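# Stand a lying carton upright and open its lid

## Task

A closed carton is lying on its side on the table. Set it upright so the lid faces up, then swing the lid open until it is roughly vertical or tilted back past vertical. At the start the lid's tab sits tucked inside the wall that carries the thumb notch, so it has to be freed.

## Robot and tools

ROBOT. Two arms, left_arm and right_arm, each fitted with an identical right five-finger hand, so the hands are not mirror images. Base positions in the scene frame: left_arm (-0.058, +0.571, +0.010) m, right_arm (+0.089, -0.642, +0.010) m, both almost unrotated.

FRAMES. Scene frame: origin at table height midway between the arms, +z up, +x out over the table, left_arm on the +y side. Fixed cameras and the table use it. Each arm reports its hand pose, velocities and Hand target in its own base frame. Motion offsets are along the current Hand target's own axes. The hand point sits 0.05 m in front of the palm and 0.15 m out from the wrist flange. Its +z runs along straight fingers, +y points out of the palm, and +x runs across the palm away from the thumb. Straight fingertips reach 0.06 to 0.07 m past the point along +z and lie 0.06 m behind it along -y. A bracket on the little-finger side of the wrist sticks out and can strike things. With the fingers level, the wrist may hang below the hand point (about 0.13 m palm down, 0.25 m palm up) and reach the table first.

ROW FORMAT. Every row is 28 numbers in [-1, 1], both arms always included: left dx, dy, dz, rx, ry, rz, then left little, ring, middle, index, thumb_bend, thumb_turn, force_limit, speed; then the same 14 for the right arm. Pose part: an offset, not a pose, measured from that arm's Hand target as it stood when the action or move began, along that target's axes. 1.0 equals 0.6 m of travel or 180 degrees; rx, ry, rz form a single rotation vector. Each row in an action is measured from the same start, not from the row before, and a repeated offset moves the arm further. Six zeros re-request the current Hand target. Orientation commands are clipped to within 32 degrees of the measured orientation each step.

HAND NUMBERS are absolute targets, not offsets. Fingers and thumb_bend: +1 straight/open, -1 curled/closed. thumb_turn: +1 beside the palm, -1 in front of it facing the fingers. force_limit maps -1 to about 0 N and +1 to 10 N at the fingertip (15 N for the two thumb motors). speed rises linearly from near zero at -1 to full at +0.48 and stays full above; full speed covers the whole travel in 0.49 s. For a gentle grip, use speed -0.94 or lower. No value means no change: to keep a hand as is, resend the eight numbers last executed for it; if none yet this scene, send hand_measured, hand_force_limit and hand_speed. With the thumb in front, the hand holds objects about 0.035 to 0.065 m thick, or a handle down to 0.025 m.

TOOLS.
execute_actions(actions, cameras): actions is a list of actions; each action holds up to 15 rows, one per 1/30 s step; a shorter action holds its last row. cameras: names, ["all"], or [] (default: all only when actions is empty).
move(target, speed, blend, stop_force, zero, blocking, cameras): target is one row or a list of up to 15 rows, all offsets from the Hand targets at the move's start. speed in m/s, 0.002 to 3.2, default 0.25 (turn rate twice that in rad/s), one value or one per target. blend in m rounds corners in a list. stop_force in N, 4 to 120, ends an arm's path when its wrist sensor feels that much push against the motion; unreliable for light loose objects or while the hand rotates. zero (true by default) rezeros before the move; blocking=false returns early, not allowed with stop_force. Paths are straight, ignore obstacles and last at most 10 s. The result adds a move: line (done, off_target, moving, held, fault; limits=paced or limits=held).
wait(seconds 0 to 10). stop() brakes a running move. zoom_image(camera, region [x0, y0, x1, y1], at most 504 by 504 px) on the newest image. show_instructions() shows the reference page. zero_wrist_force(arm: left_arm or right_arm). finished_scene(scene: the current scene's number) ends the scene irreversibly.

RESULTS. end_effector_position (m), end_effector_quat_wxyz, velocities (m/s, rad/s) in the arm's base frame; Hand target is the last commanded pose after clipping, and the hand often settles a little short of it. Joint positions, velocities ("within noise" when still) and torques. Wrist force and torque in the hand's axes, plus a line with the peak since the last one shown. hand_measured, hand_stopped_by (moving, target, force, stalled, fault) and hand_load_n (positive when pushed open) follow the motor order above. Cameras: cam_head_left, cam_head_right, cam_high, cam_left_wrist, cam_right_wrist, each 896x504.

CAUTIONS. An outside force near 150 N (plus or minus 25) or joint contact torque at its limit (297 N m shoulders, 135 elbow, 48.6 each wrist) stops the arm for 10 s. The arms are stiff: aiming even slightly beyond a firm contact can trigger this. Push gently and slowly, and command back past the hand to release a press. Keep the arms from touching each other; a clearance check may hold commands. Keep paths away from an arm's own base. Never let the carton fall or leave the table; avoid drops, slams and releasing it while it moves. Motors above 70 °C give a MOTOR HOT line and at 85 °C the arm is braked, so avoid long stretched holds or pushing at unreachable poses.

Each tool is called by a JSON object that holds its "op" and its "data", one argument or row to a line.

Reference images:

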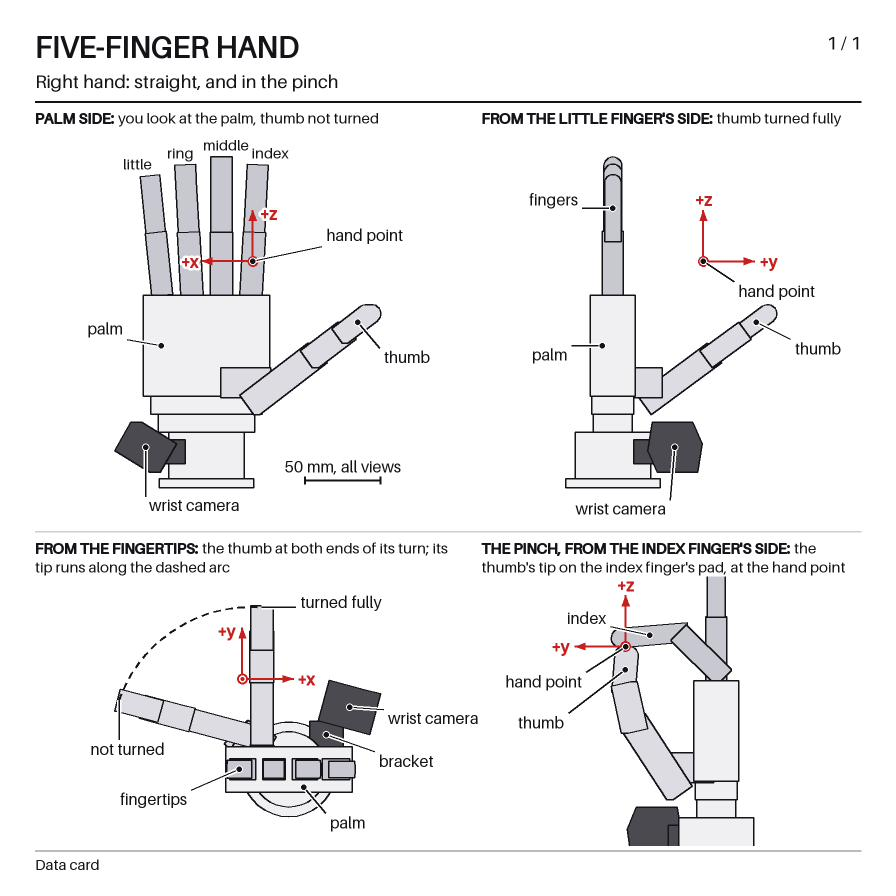

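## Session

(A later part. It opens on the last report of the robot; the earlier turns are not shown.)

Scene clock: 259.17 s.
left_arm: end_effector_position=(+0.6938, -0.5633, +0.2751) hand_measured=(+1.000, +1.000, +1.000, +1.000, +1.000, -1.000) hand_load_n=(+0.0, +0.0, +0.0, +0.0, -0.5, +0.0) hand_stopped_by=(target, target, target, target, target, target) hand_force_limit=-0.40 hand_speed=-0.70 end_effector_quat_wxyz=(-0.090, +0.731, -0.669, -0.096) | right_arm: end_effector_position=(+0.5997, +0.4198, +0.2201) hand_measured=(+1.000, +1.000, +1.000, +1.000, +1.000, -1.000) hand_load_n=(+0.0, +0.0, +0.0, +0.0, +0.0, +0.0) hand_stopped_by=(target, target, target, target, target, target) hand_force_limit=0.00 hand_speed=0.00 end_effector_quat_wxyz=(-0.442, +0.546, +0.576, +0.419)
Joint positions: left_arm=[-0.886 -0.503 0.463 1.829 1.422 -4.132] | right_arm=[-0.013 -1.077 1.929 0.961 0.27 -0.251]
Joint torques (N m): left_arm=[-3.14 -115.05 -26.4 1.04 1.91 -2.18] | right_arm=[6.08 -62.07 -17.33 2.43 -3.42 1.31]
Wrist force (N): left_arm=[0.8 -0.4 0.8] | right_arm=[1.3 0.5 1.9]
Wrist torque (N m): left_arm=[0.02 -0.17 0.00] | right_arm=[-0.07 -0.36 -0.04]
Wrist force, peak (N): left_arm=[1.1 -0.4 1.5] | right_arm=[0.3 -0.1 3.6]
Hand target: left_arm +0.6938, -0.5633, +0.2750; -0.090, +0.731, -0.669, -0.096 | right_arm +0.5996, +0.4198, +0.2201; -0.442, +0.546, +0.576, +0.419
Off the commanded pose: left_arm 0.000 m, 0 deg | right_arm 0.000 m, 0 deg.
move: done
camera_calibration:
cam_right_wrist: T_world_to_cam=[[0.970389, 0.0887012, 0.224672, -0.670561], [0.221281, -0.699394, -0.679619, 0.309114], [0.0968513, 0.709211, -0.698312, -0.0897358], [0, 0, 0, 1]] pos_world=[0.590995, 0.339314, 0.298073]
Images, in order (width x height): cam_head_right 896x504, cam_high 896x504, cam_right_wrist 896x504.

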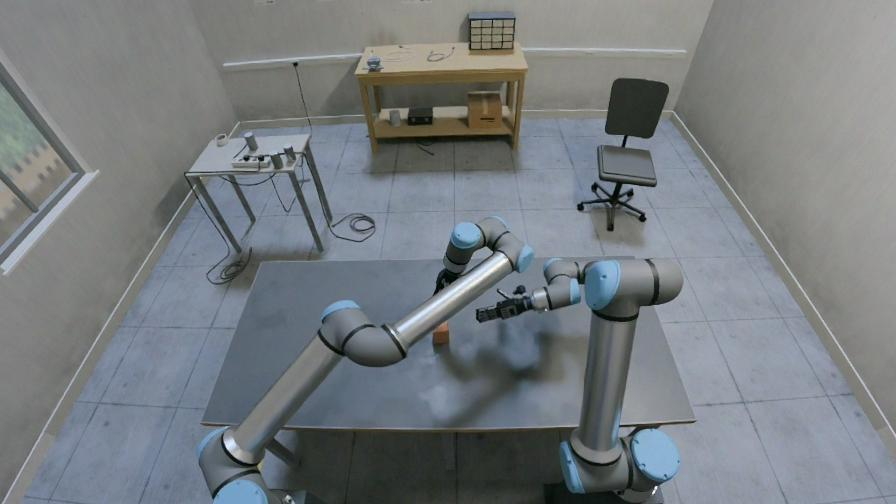

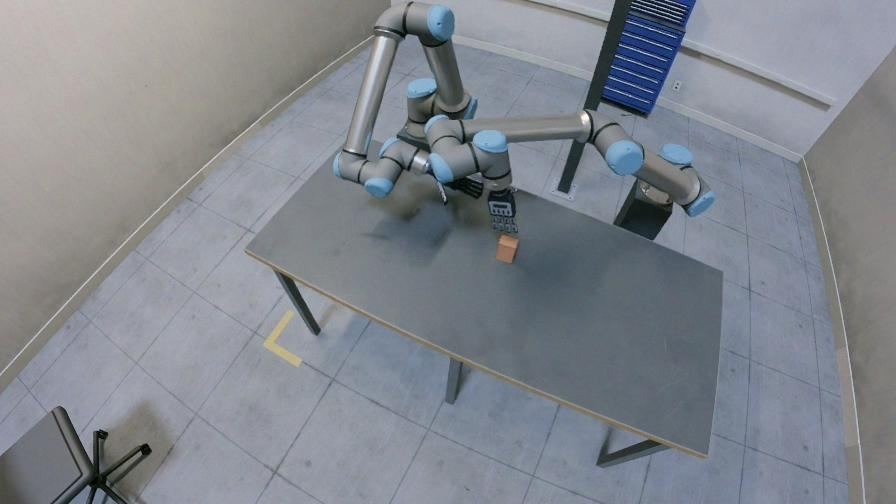

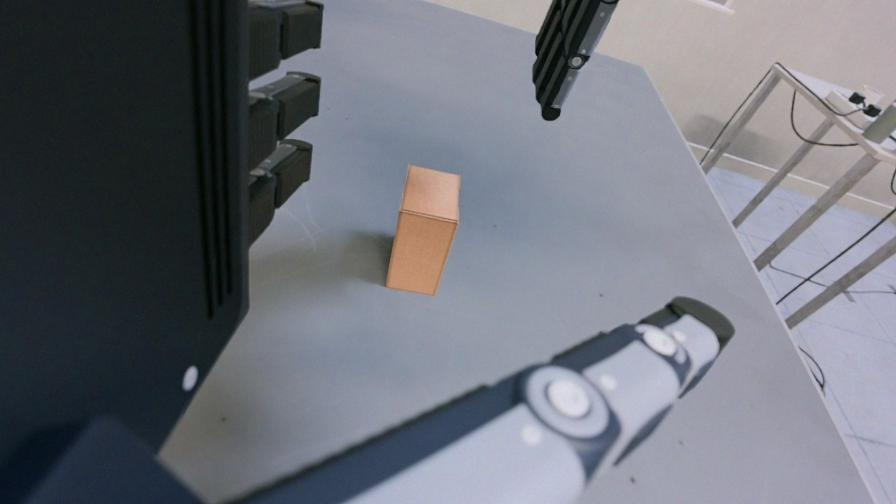

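{"op": "move", "data": {
  "target": [
    [0,0,0,0,0,0,1,1,1,1,1,-1,-0.4,-0.7,-0.282,0.051,0.205,0,0,0,1,1,1,1,1,-1,0,0],
    [0,0,0,0,0,0,1,1,1,1,1,-1,-0.4,-0.7,-0.23,0.0485,0.398,0,0,0,1,1,1,1,1,-1,0,0]
  ],
  "speed": [0.2,0.06],
  "stop_force": 5,
  "cameras": ["cam_high","cam_right_wrist","cam_head_right"]
}}

{"op": "zoom_image", "data": {
  "camera": "cam_high",
  "region": [460, 210, 550, 280]
}}

Scene clock: 271.87 s.
left_arm: end_effector_position=(+0.6938, -0.5633, +0.2750) hand_measured=(+1.000, +1.000, +1.000, +1.000, +1.000, -1.000) hand_load_n=(+0.0, +0.0, +0.0, +0.0, +0.0, +0.0) hand_stopped_by=(target, target, target, target, target, target) hand_force_limit=-0.40 hand_speed=-0.70 end_effector_quat_wxyz=(-0.090, +0.731, -0.669, -0.096) | right_arm: end_effector_position=(+0.6184, +0.6160, +0.0250) hand_measured=(+1.000, +1.000, +1.000, +1.000, +1.000, -1.000) hand_load_n=(+0.0, +0.0, +0.0, +0.0, -0.5, +0.0) hand_stopped_by=(target, target, target, target, target, target) hand_force_limit=0.00 hand_speed=0.00 end_effector_quat_wxyz=(-0.442, +0.546, +0.576, +0.419)
Joint positions: left_arm=[-0.886 -0.503 0.463 1.829 1.422 -4.132] | right_arm=[0.306 -0.884 1.788 -0.084 0.362 0.784]
Joint torques (N m): left_arm=[11.7 -128.93 -28.51 1.46 1.78 -1] | right_arm=[-7.21 -86.49 -14.5 4.69 -3.05 -4.11]
Wrist force (N): left_arm=[0.7 -0.3 1.0] | right_arm=[0.8 0.0 1.4]
Wrist torque (N m): left_arm=[0.03 -0.15 -0.01] | right_arm=[-0.10 -0.24 0.34]
Wrist force, peak (N): left_arm=[1.0 -0.2 1.4] | right_arm=[1.1 0.1 2.8]
Hand target: left_arm +0.6938, -0.5633, +0.2750; -0.090, +0.731, -0.669, -0.096 | right_arm +0.6184, +0.6160, +0.0250; -0.442, +0.546, +0.576, +0.419
Off the commanded pose: left_arm 0.000 m, 0 deg | right_arm 0.000 m, 0 deg.
move: done
camera_calibration:
cam_right_wrist: T_world_to_cam=[[0.970403, 0.0887233, 0.224602, -0.66229], [0.221262, -0.699284, -0.679739, 0.309568], [0.0967518, 0.709317, -0.698218, -0.366941], [0, 0, 0, 1]] pos_world=[0.609695, 0.535514, 0.102972]
Images, in order (width x height): cam_head_right 896x504, cam_high 896x504, cam_right_wrist 896x504.

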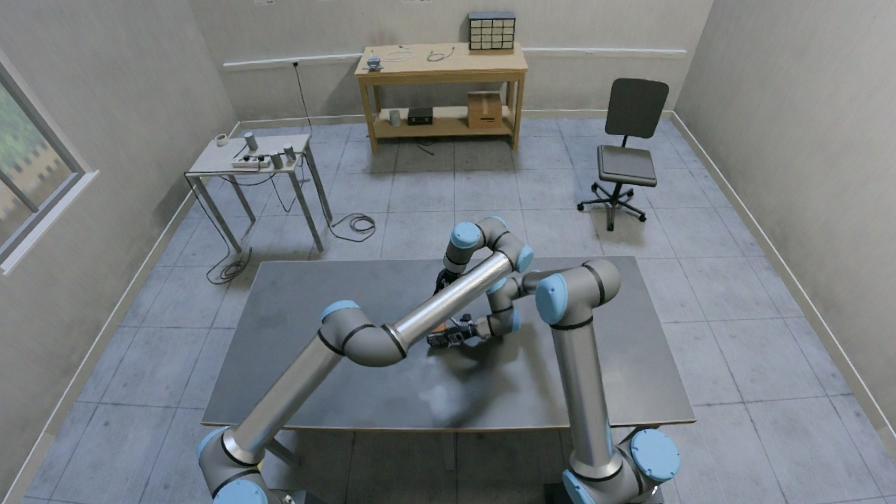

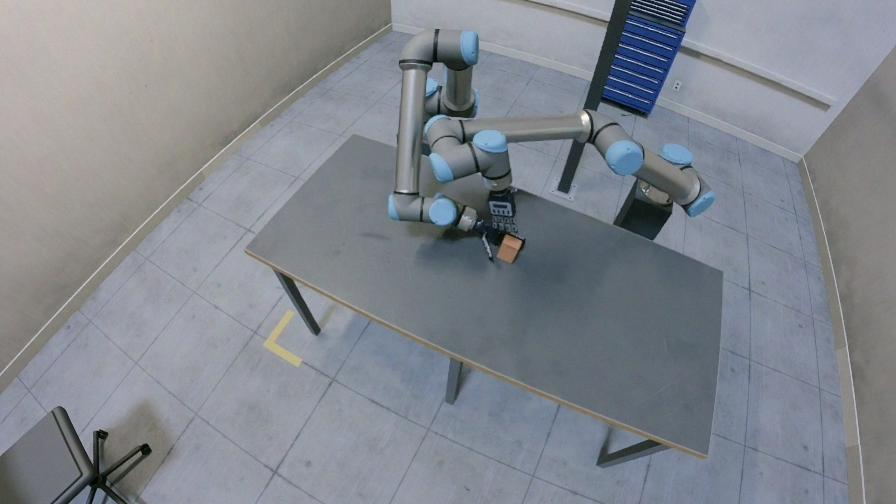

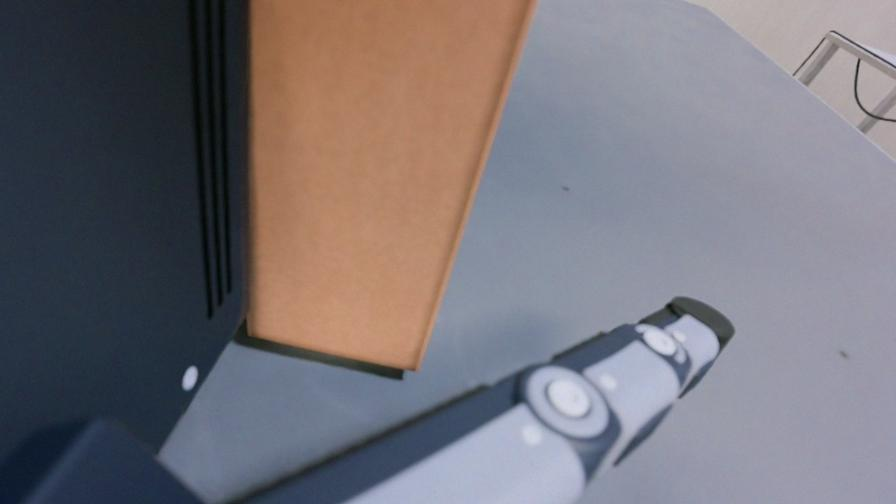

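Scaled by 5.600 from the camera's 896x504 image, which has a finer 1280x720 frame.

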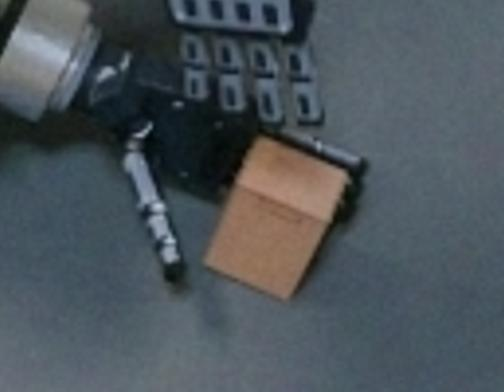

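{"op": "move", "data": {
  "target": [0,0,0,0,0,0,1,1,1,1,1,-1,-0.4,-0.7,0,0,0,0,0,0,1,1,1,1,-0.6,-1,-0.3,-0.8],
  "cameras": ["cam_high","cam_right_wrist","cam_left_wrist"]
}}

{"op": "zoom_image", "data": {
  "camera": "cam_high",
  "region": [460, 210, 550, 280]
}}

Scene clock: 279.07 s.
left_arm: end_effector_position=(+0.6938, -0.5633, +0.2750) hand_measured=(+1.000, +1.000, +1.000, +1.000, +1.000, -1.000) hand_load_n=(+0.0, +0.0, +0.0, +0.0, +0.0, +0.0) hand_stopped_by=(target, target, target, target, target, target) hand_force_limit=-0.40 hand_speed=-0.70 end_effector_quat_wxyz=(-0.090, +0.731, -0.669, -0.096) | right_arm: end_effector_position=(+0.6184, +0.6160, +0.0250) hand_measured=(+1.000, +1.000, +1.000, +1.000, +0.052, -1.000) hand_load_n=(+0.0, +0.0, +0.0, +0.0, +6.5, +0.5) hand_stopped_by=(target, target, target, target, force, target) hand_force_limit=-0.30 hand_speed=-0.80 end_effector_quat_wxyz=(-0.442, +0.546, +0.576, +0.419)
Joint positions: left_arm=[-0.886 -0.503 0.463 1.829 1.422 -4.132] | right_arm=[0.306 -0.884 1.788 -0.084 0.362 0.784]
Joint torques (N m): left_arm=[13.65 -128.03 -28.53 1.11 1.32 -0.17] | right_arm=[-7.94 -64.64 -14.27 4.94 -2.94 -3.93]
Wrist force (N): left_arm=[0.6 -0.1 1.0] | right_arm=[1.0 0.4 1.8]
Wrist torque (N m): left_arm=[0.06 -0.15 0.00] | right_arm=[-0.09 -0.27 0.36]
Wrist force, peak (N): left_arm=[0.6 -0.2 1.7] | right_arm=[1.1 0.4 2.1]
Hand target: left_arm +0.6938, -0.5633, +0.2750; -0.090, +0.731, -0.669, -0.096 | right_arm +0.6184, +0.6160, +0.0250; -0.442, +0.546, +0.576, +0.419
Off the commanded pose: left_arm 0.000 m, 0 deg | right_arm 0.000 m, 0 deg.
move: done
camera_calibration:
cam_left_wrist: T_world_to_cam=[[-0.940671, -0.3389, -0.0168788, 0.459516], [-0.250046, 0.658699, 0.709643, 0.34991], [-0.22938, 0.671761, -0.70436, 0.847222], [0, 0, 0, 1]] pos_world=[0.714083, -0.643886, 0.356194]
cam_right_wrist: T_world_to_cam=[[0.970425, 0.0886562, 0.224535, -0.66226], [0.221168, -0.699293, -0.67976, 0.309632], [0.096751, 0.709316, -0.698219, -0.36694], [0, 0, 0, 1]] pos_world=[0.609695, 0.535514, 0.102972]
Images, in order (width x height): cam_high 896x504, cam_left_wrist 896x504, cam_right_wrist 896x504.

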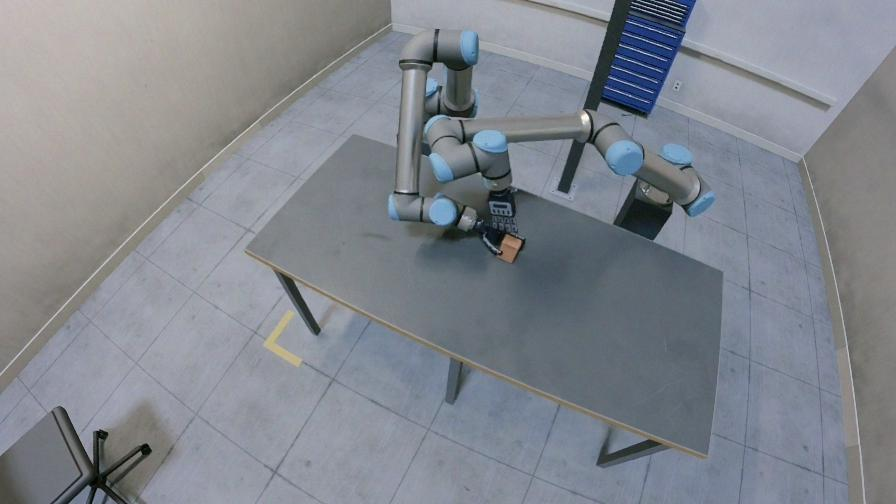

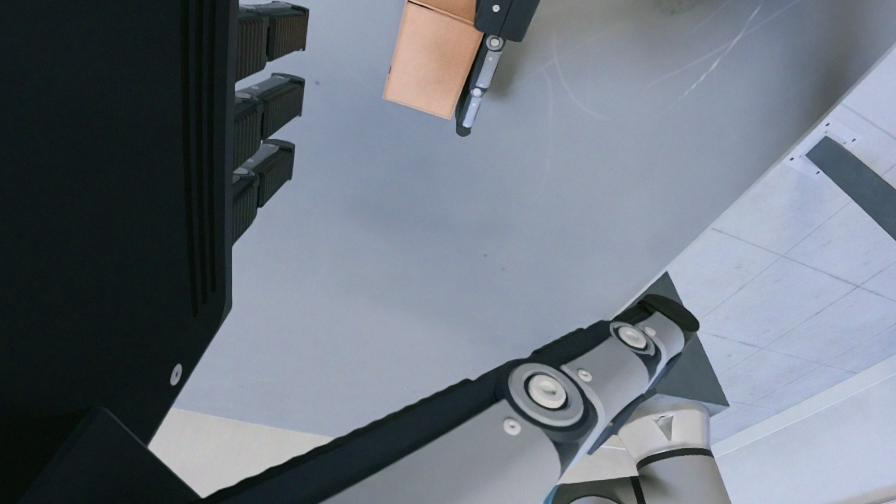

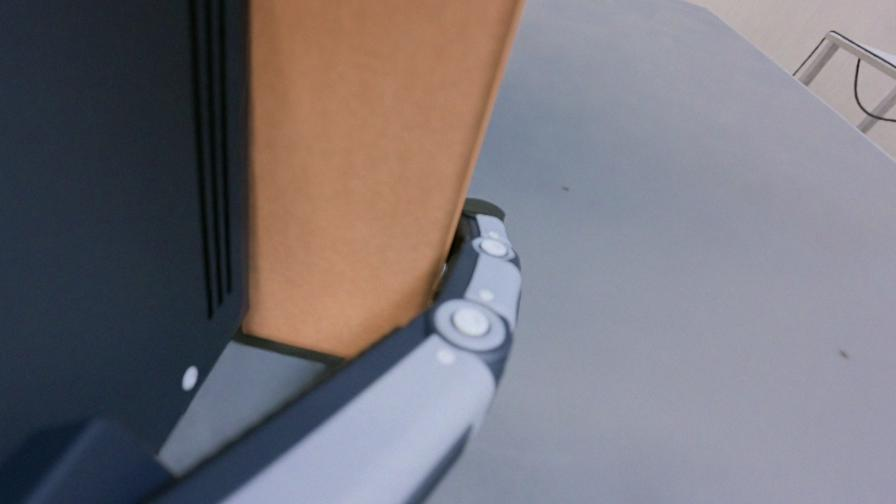

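Scaled by 5.600 from the camera's 896x504 image, which has a finer 1280x720 frame.

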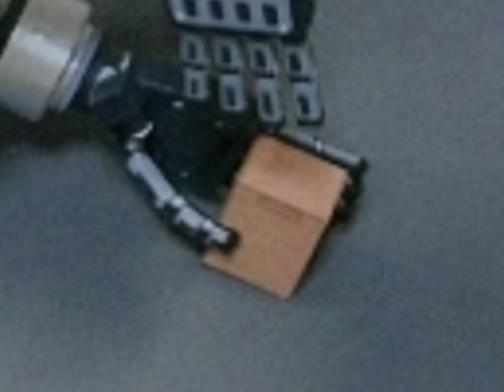

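{"op": "move", "data": {
  "target": [
    [0.0225,-0.1613,0.1238,0,0.083,0,1,1,1,1,1,-1,-0.4,-0.7,0,0,0,0,0,0,1,1,1,1,-0.6,-1,-0.3,-0.8],
    [0.0235,-0.1613,0.1238,0,0.083,0,-1,-1,-1,0,1,1,-0.2,0.2,0,0,0,0,0,0,1,1,1,1,-0.6,-1,-0.3,-0.8],
    [0.0563,-0.1117,0.266,0,0.083,0,-1,-1,-1,0,1,1,-0.2,0.2,0,0,0,0,0,0,1,1,1,1,-0.6,-1,-0.3,-0.8]
  ],
  "speed": [0.25,0.25,0.15],
  "cameras": ["cam_high","cam_left_wrist","cam_head_left","cam_head_right"]
}}

{"op": "zoom_image", "data": {
  "camera": "cam_high",
  "region": [460, 210, 550, 280]
}}

{"op": "zoom_image", "data": {
  "camera": "cam_head_right",
  "region": [400, 270, 520, 360]
}}

Scene clock: 294.77 s.
left_arm: end_effector_position=(+0.7602, -0.5485, +0.1125) hand_measured=(-1.000, -1.000, -1.000, +0.000, +1.000, +1.000) hand_load_n=(+0.0, +0.0, +0.0, +0.0, +0.0, +0.0) hand_stopped_by=(target, target, target, target, target, target) hand_force_limit=-0.20 hand_speed=0.20 end_effector_quat_wxyz=(-0.002, +0.738, -0.675, +0.000) | right_arm: end_effector_position=(+0.6184, +0.6160, +0.0250) hand_measured=(+1.000, +1.000, +1.000, +1.000, +0.052, -1.000) hand_load_n=(+0.0, +0.0, +0.0, +0.0, +6.5, +0.0) hand_stopped_by=(target, target, target, target, force, target) hand_force_limit=-0.30 hand_speed=-0.80 end_effector_quat_wxyz=(-0.442, +0.546, +0.576, +0.419)
Joint positions: left_arm=[-0.785 -0.483 0.633 1.421 1.567 -4.014] | right_arm=[0.306 -0.884 1.788 -0.084 0.362 0.784]
Joint torques (N m): left_arm=[17.18 -114.79 -41.31 4.2 -1.97 1.4] | right_arm=[-5.52 -66.5 -15.4 4.91 -2.58 -3.82]
Wrist force (N): left_arm=[0.5 -0.5 1.6] | right_arm=[0.8 0.3 1.7]
Wrist torque (N m): left_arm=[-0.05 -0.15 0.22] | right_arm=[-0.09 -0.26 0.36]
Wrist force, peak (N): left_arm=[0.0 -2.2 2.4] | right_arm=[1.0 0.0 2.6]
Hand target: left_arm +0.7603, -0.5484, +0.1124; -0.002, +0.738, -0.675, +0.000 | right_arm +0.6184, +0.6160, +0.0250; -0.442, +0.546, +0.576, +0.419
Off the commanded pose: left_arm 0.000 m, 0 deg | right_arm 0.000 m, 0 deg.
move: done
camera_calibration:
cam_left_wrist: T_world_to_cam=[[-0.941304, -0.333957, 0.049189, 0.519977], [-0.263639, 0.818328, 0.51072, 0.592358], [-0.210811, 0.467774, -0.858339, 0.629314], [0, 0, 0, 1]] pos_world=[0.778291, -0.60547, 0.212058]
Images, in order (width x height): cam_head_left 896x504, cam_head_right 896x504, cam_high 896x504, cam_left_wrist 896x504.

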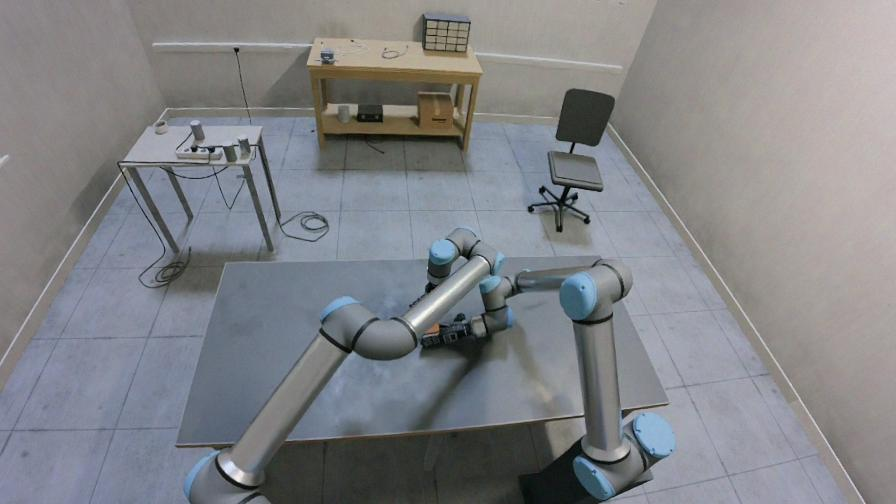

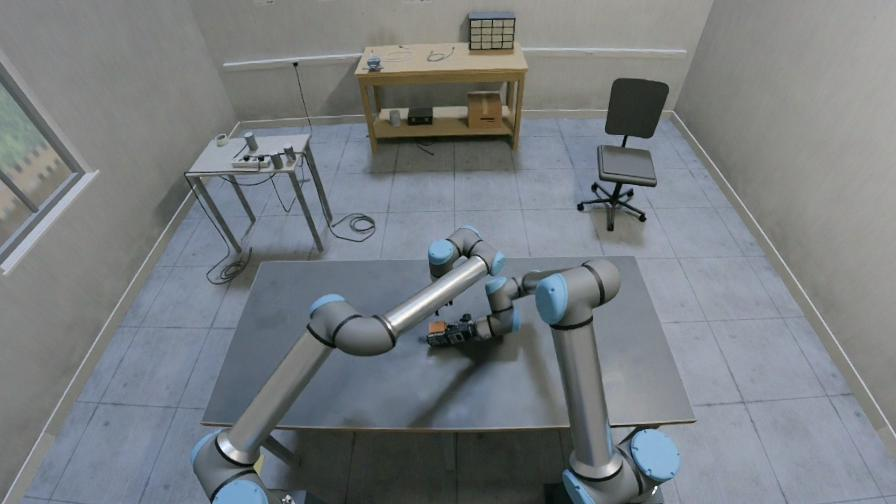

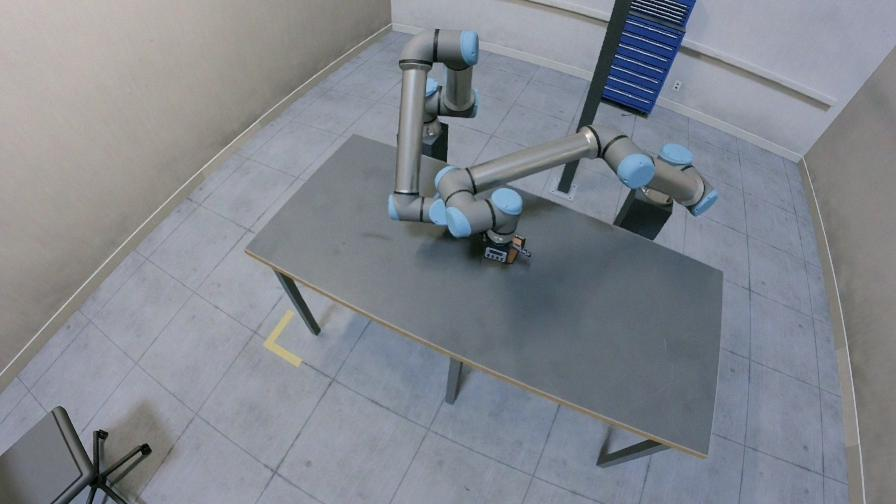

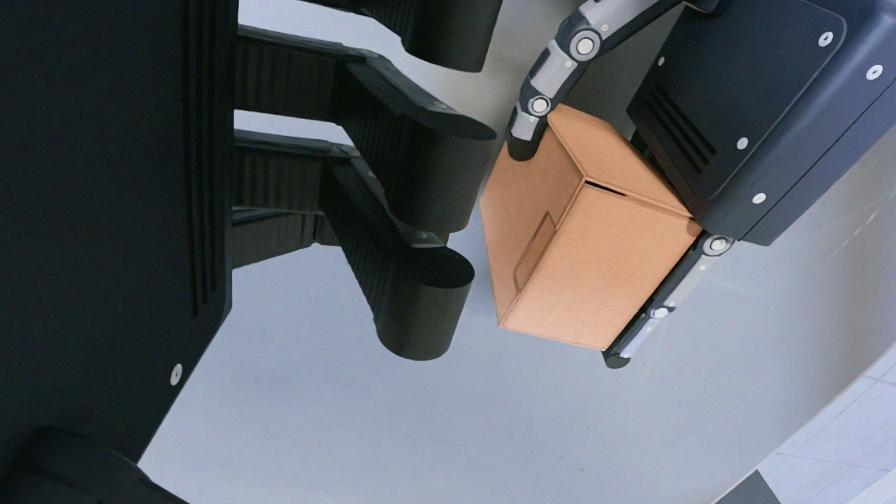

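Scaled by 5.600 from the camera's 896x504 image, which has a finer 1280x720 frame.

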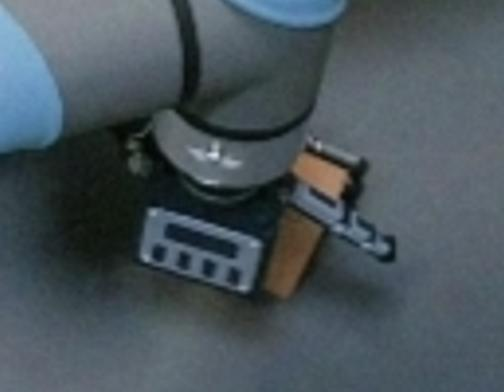

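Scaled by 4.200 from the camera's 896x504 image, which has a finer 1280x720 frame.

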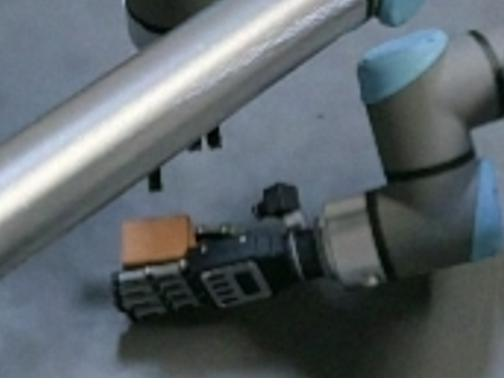

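{"op": "zoom_image", "data": {
  "camera": "cam_left_wrist",
  "region": [360, 100, 720, 380]
}}

Scaled by 1.400 from the camera's 896x504 image, which has a finer 1280x720 frame.

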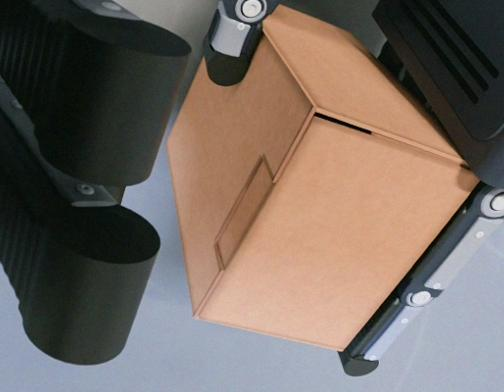

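{"op": "move", "data": {
  "target": [
    [0,0.04,0.0067,0,0,0,-1,-1,-1,0,1,1,-0.2,0.2,0,0,0,0,0,0,1,1,1,1,-0.6,-1,-0.3,-0.8],
    [0,0.09,0.0067,0,0,0,-1,-1,-1,0,1,1,-0.2,0.2,0,0,0,0,0,0,1,1,1,1,-0.6,-1,-0.3,-0.8]
  ],
  "speed": [0.06,0.015],
  "stop_force": 5,
  "cameras": ["cam_left_wrist","cam_high"]
}}

Scene clock: 303.67 s.
left_arm: end_effector_position=(+0.7266, -0.5514, +0.1083) hand_measured=(-1.000, -1.000, -1.000, +0.000, +1.000, +1.000) hand_load_n=(+0.0, +0.0, +0.0, +0.5, +0.0, +0.0) hand_stopped_by=(target, target, target, target, target, target) hand_force_limit=-0.20 hand_speed=0.20 end_effector_quat_wxyz=(-0.002, +0.738, -0.675, +0.000) | right_arm: end_effector_position=(+0.6183, +0.6160, +0.0249) hand_measured=(+1.000, +1.000, +1.000, +1.000, +0.052, -1.000) hand_load_n=(+0.0, +0.0, +0.0, +0.0, +5.5, -1.0) hand_stopped_by=(target, target, target, target, force, target) hand_force_limit=-0.30 hand_speed=-0.80 end_effector_quat_wxyz=(-0.442, +0.546, +0.576, +0.419)
Joint positions: left_arm=[-0.811 -0.546 0.764 1.353 1.567 -4.041] | right_arm=[0.306 -0.884 1.788 -0.084 0.362 0.784]
Joint torques (N m): left_arm=[13.42 -110.86 -51.33 6.74 2.87 1.77] | right_arm=[-4.54 -69.76 -27.64 1.33 -1.45 -3.71]
Wrist force (N): left_arm=[0.2 -2.6 -0.6] | right_arm=[1.6 -2.5 1.1]
Wrist torque (N m): left_arm=[0.21 -0.17 0.24] | right_arm=[-0.07 -0.23 0.16]
Wrist force, peak (N): left_arm=[-1.5 -6.1 -1.4] | right_arm=[-1.6 -5.6 0.4]
Hand target: left_arm +0.7266, -0.5514, +0.1083; -0.002, +0.738, -0.675, +0.000 (not the last commanded pose) | right_arm +0.6184, +0.6160, +0.0250; -0.442, +0.546, +0.576, +0.419
Off the commanded pose: left_arm 0.020 m, 0 deg | right_arm 0.000 m, 0 deg.
move: contact (left_arm); path passed 1 of 2 targets
camera_calibration:
cam_left_wrist: T_world_to_cam=[[-0.941294, -0.333989, 0.0491694, 0.487475], [-0.263675, 0.818314, 0.510722, 0.588062], [-0.210811, 0.467774, -0.858339, 0.619875], [0, 0, 0, 1]] pos_world=[0.744591, -0.60837, 0.207758]
Images, in order (width x height): cam_high 896x504, cam_left_wrist 896x504.

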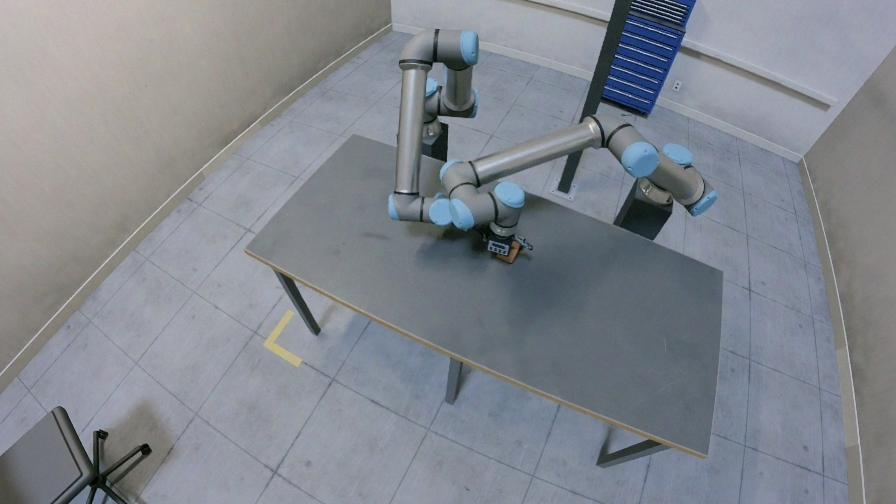

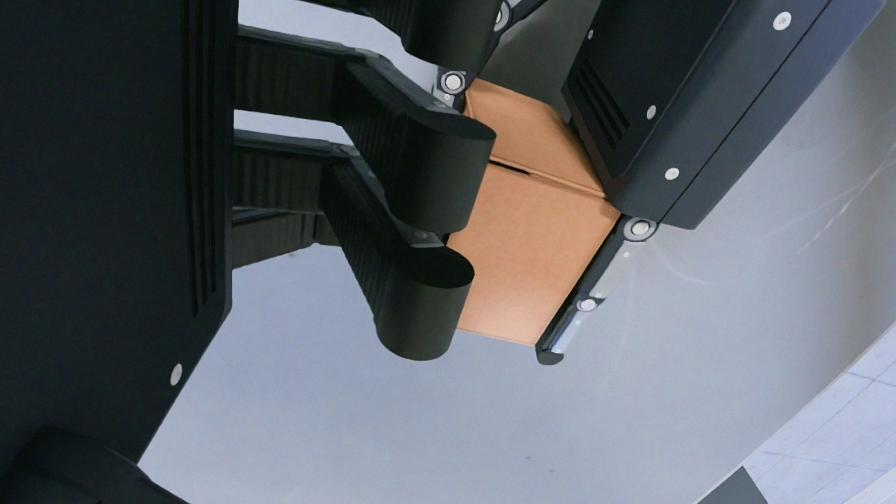

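{"op": "move", "data": {
  "target": [
    [0,0.005,0,0,0,0,-1,-1,-1,0,1,1,-0.2,0.2,0,0,0,0,0,0,1,1,1,1,-0.6,-1,-0.3,-0.8],
    [0,0.0063,-0.0145,0,0,0,-1,-1,-1,0,1,1,-0.2,0.2,0,0,0,0,0,0,1,1,1,1,-0.6,-1,-0.3,-0.8],
    [0,0.01,-0.0283,0,0,0,-1,-1,-1,0,1,1,-0.2,0.2,0,0,0,0,0,0,1,1,1,1,-0.6,-1,-0.3,-0.8]
  ],
  "speed": 0.02,
  "blend": 0.002,
  "cameras": ["cam_left_wrist","cam_head_right"]
}}

{"op": "zoom_image", "data": {
  "camera": "cam_left_wrist",
  "region": [360, 60, 720, 380]
}}

{"op": "zoom_image", "data": {
  "camera": "cam_head_right",
  "region": [400, 270, 520, 360]
}}

Scene clock: 309.13 s.
left_arm: end_effector_position=(+0.7205, -0.5520, +0.1254) hand_measured=(-1.000, -1.000, -1.000, +0.000, +1.000, +1.000) hand_load_n=(+0.0, +0.0, +0.0, +0.5, +0.0, +0.0) hand_stopped_by=(target, target, target, target, target, target) hand_force_limit=-0.20 hand_speed=0.20 end_effector_quat_wxyz=(-0.002, +0.738, -0.675, +0.000) | right_arm: end_effector_position=(+0.6184, +0.6160, +0.0250) hand_measured=(+1.000, +1.000, +1.000, +1.000, +0.052, -1.000) hand_load_n=(+0.0, +0.0, +0.0, +0.0, +5.0, +0.5) hand_stopped_by=(target, target, target, target, force, target) hand_force_limit=-0.30 hand_speed=-0.80 end_effector_quat_wxyz=(-0.442, +0.546, +0.576, +0.419)
Joint positions: left_arm=[-0.816 -0.565 0.77 1.366 1.567 -4.046] | right_arm=[0.306 -0.884 1.788 -0.084 0.362 0.784]
Joint torques (N m): left_arm=[0.18 -113.45 -26.43 3.26 0.19 -1.58] | right_arm=[-2.57 -83.88 -26.25 1.16 -0.13 -2.39]
Wrist force (N): left_arm=[0.2 -1.2 0.7] | right_arm=[0.3 -1.4 1.0]
Wrist torque (N m): left_arm=[0.12 -0.28 0.31] | right_arm=[-0.07 -0.27 0.23]
Wrist force, peak (N): left_arm=[-4.0 -14.3 2.5] | right_arm=[1.5 -13.9 -2.7]
Hand target: left_arm +0.7205, -0.5520, +0.1252; -0.002, +0.738, -0.675, +0.000 | right_arm +0.6184, +0.6160, +0.0250; -0.442, +0.546, +0.576, +0.419
Off the commanded pose: left_arm 0.000 m, 0 deg | right_arm 0.000 m, 0 deg.
move: done; blend cut to 0.0015 m at target 1
camera_calibration:
cam_left_wrist: T_world_to_cam=[[-0.941283, -0.334004, 0.0492677, 0.480742], [-0.263637, 0.818314, 0.510743, 0.578153], [-0.210906, 0.467765, -0.858321, 0.633715], [0, 0, 0, 1]] pos_world=[0.738592, -0.60897, 0.224959]
Images, in order (width x height): cam_head_right 896x504, cam_left_wrist 896x504.

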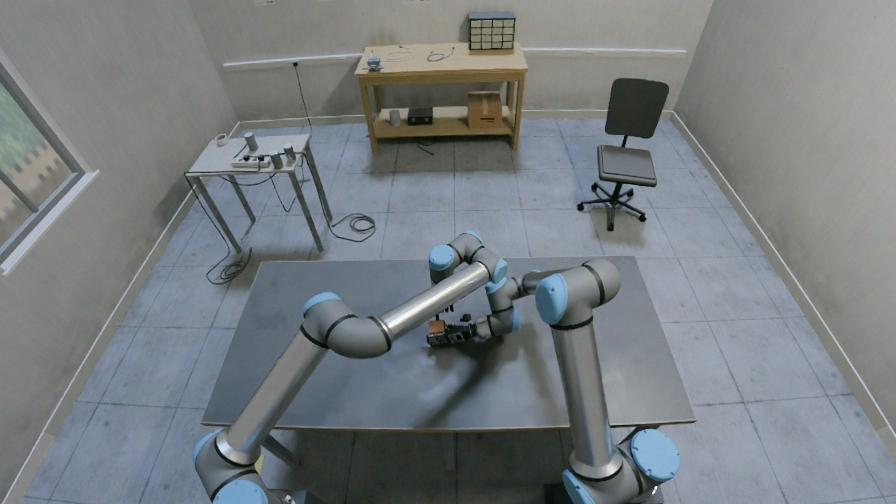

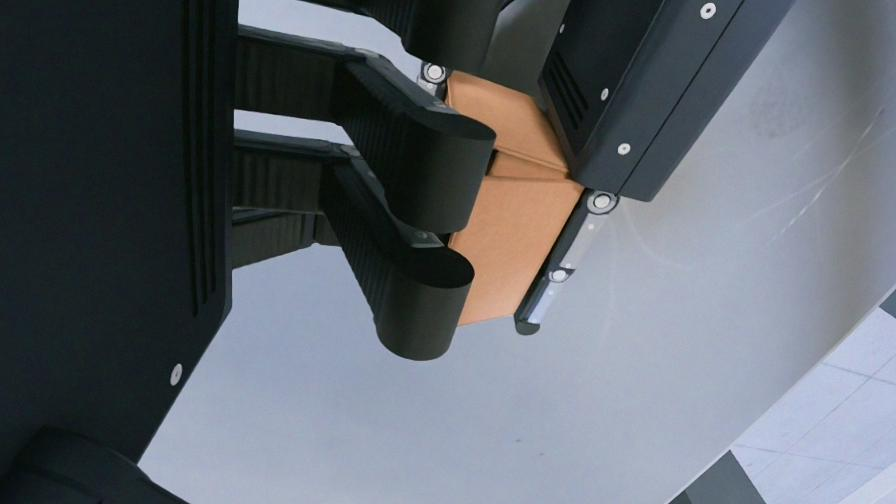

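Scaled by 1.400 from the camera's 896x504 image, which has a finer 1280x720 frame.

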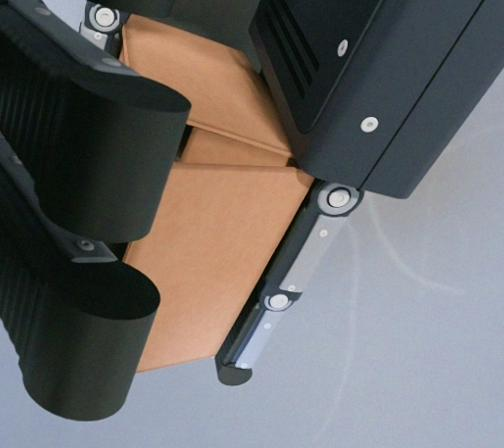

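Scaled by 4.200 from the camera's 896x504 image, which has a finer 1280x720 frame.

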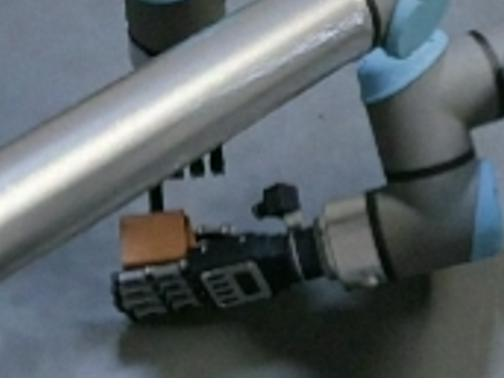

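{"op": "move", "data": {
  "target": [
    [0,0.013,-0.018,0,0,0,-1,-1,-1,0,1,1,-0.2,0.2,0,0,0,0,0,0,1,1,1,1,-0.6,-1,-0.3,-0.8],
    [0,0.028,-0.034,0,0,0,-1,-1,-1,0,1,1,-0.2,0.2,0,0,0,0,0,0,1,1,1,1,-0.6,-1,-0.3,-0.8],
    [0,0.053,-0.05,0,0,0,-1,-1,-1,0,1,1,-0.2,0.2,0,0,0,0,0,0,1,1,1,1,-0.6,-1,-0.3,-0.8],
    [0,0.083,-0.056,0,0,0,-1,-1,-1,0,1,1,-0.2,0.2,0,0,0,0,0,0,1,1,1,1,-0.6,-1,-0.3,-0.8],
    [0,0.112,-0.056,0,0,0,-1,-1,-1,0,1,1,-0.2,0.2,0,0,0,0,0,0,1,1,1,1,-0.6,-1,-0.3,-0.8]
  ],
  "speed": 0.03,
  "blend": 0.004,
  "cameras": ["cam_left_wrist","cam_high"]
}}

{"op": "zoom_image", "data": {
  "camera": "cam_high",
  "region": [460, 190, 550, 270]
}}

Scene clock: 319.43 s.
left_arm: end_effector_position=(+0.6534, -0.5581, +0.1586) hand_measured=(-1.000, -1.000, -1.000, +0.000, +1.000, +1.000) hand_load_n=(+0.0, +0.0, +0.0, +0.0, -0.5, +0.0) hand_stopped_by=(target, target, target, target, target, target) hand_force_limit=-0.20 hand_speed=0.20 end_effector_quat_wxyz=(-0.002, +0.738, -0.675, +0.000) | right_arm: end_effector_position=(+0.6184, +0.6160, +0.0250) hand_measured=(+1.000, +1.000, +1.000, +1.000, +0.052, -1.000) hand_load_n=(+0.0, +0.0, +0.0, +0.0, +5.5, +0.5) hand_stopped_by=(target, target, target, target, force, target) hand_force_limit=-0.30 hand_speed=-0.80 end_effector_quat_wxyz=(-0.442, +0.546, +0.576, +0.419)
Joint positions: left_arm=[-0.875 -0.687 0.941 1.317 1.567 -4.104] | right_arm=[0.306 -0.884 1.788 -0.084 0.362 0.784]
Joint torques (N m): left_arm=[15.13 -104.42 -51.93 6.81 2.22 1.06] | right_arm=[-0.91 -96.69 -17.29 1.33 -0.28 3.44]
Wrist force (N): left_arm=[1.5 -0.1 1.0] | right_arm=[0.9 0.3 1.6]
Wrist torque (N m): left_arm=[0.03 -0.27 0.29] | right_arm=[-0.03 -0.34 0.36]
Wrist force, peak (N): left_arm=[1.7 0.1 1.8] | right_arm=[1.6 -0.1 2.1]
Hand target: left_arm +0.6535, -0.5580, +0.1586; -0.002, +0.738, -0.675, +0.000 | right_arm +0.6184, +0.6160, +0.0250; -0.442, +0.546, +0.576, +0.419
Off the commanded pose: left_arm 0.000 m, 0 deg | right_arm 0.000 m, 0 deg.
move: done
camera_calibration:
cam_left_wrist: T_world_to_cam=[[-0.941297, -0.333972, 0.0492178, 0.413955], [-0.263656, 0.818366, 0.510649, 0.548618], [-0.210821, 0.467696, -0.858379, 0.650742], [0, 0, 0, 1]] pos_world=[0.671491, -0.61507, 0.258059]
Images, in order (width x height): cam_high 896x504, cam_left_wrist 896x504.

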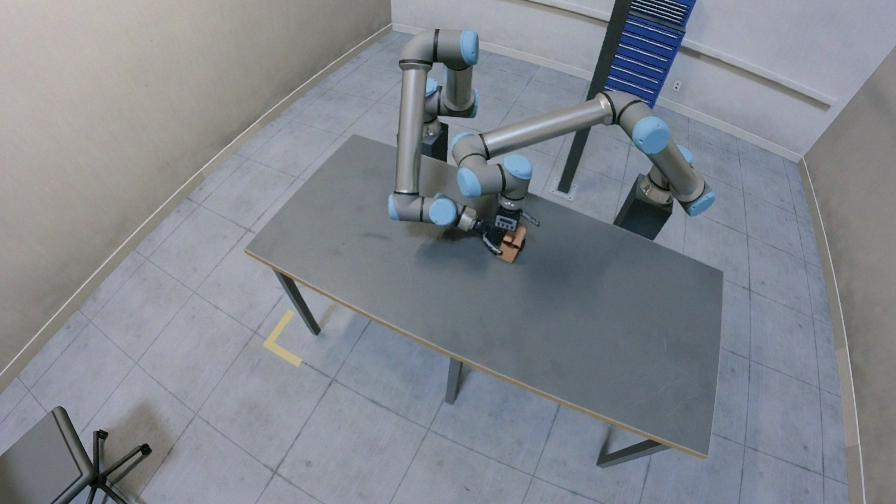

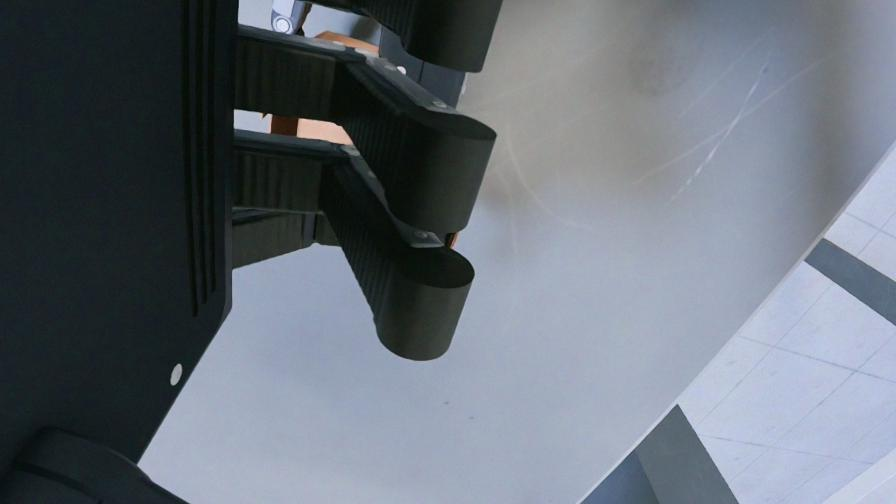

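Scaled by 5.600 from the camera's 896x504 image, which has a finer 1280x720 frame.

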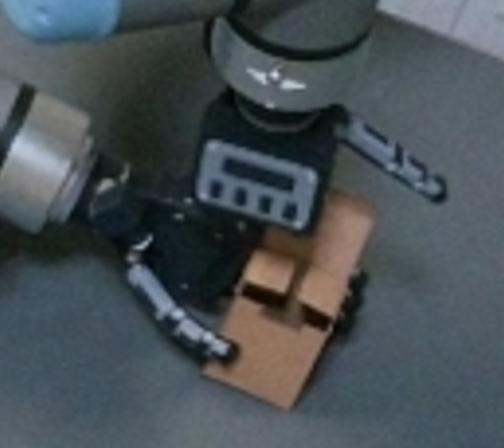

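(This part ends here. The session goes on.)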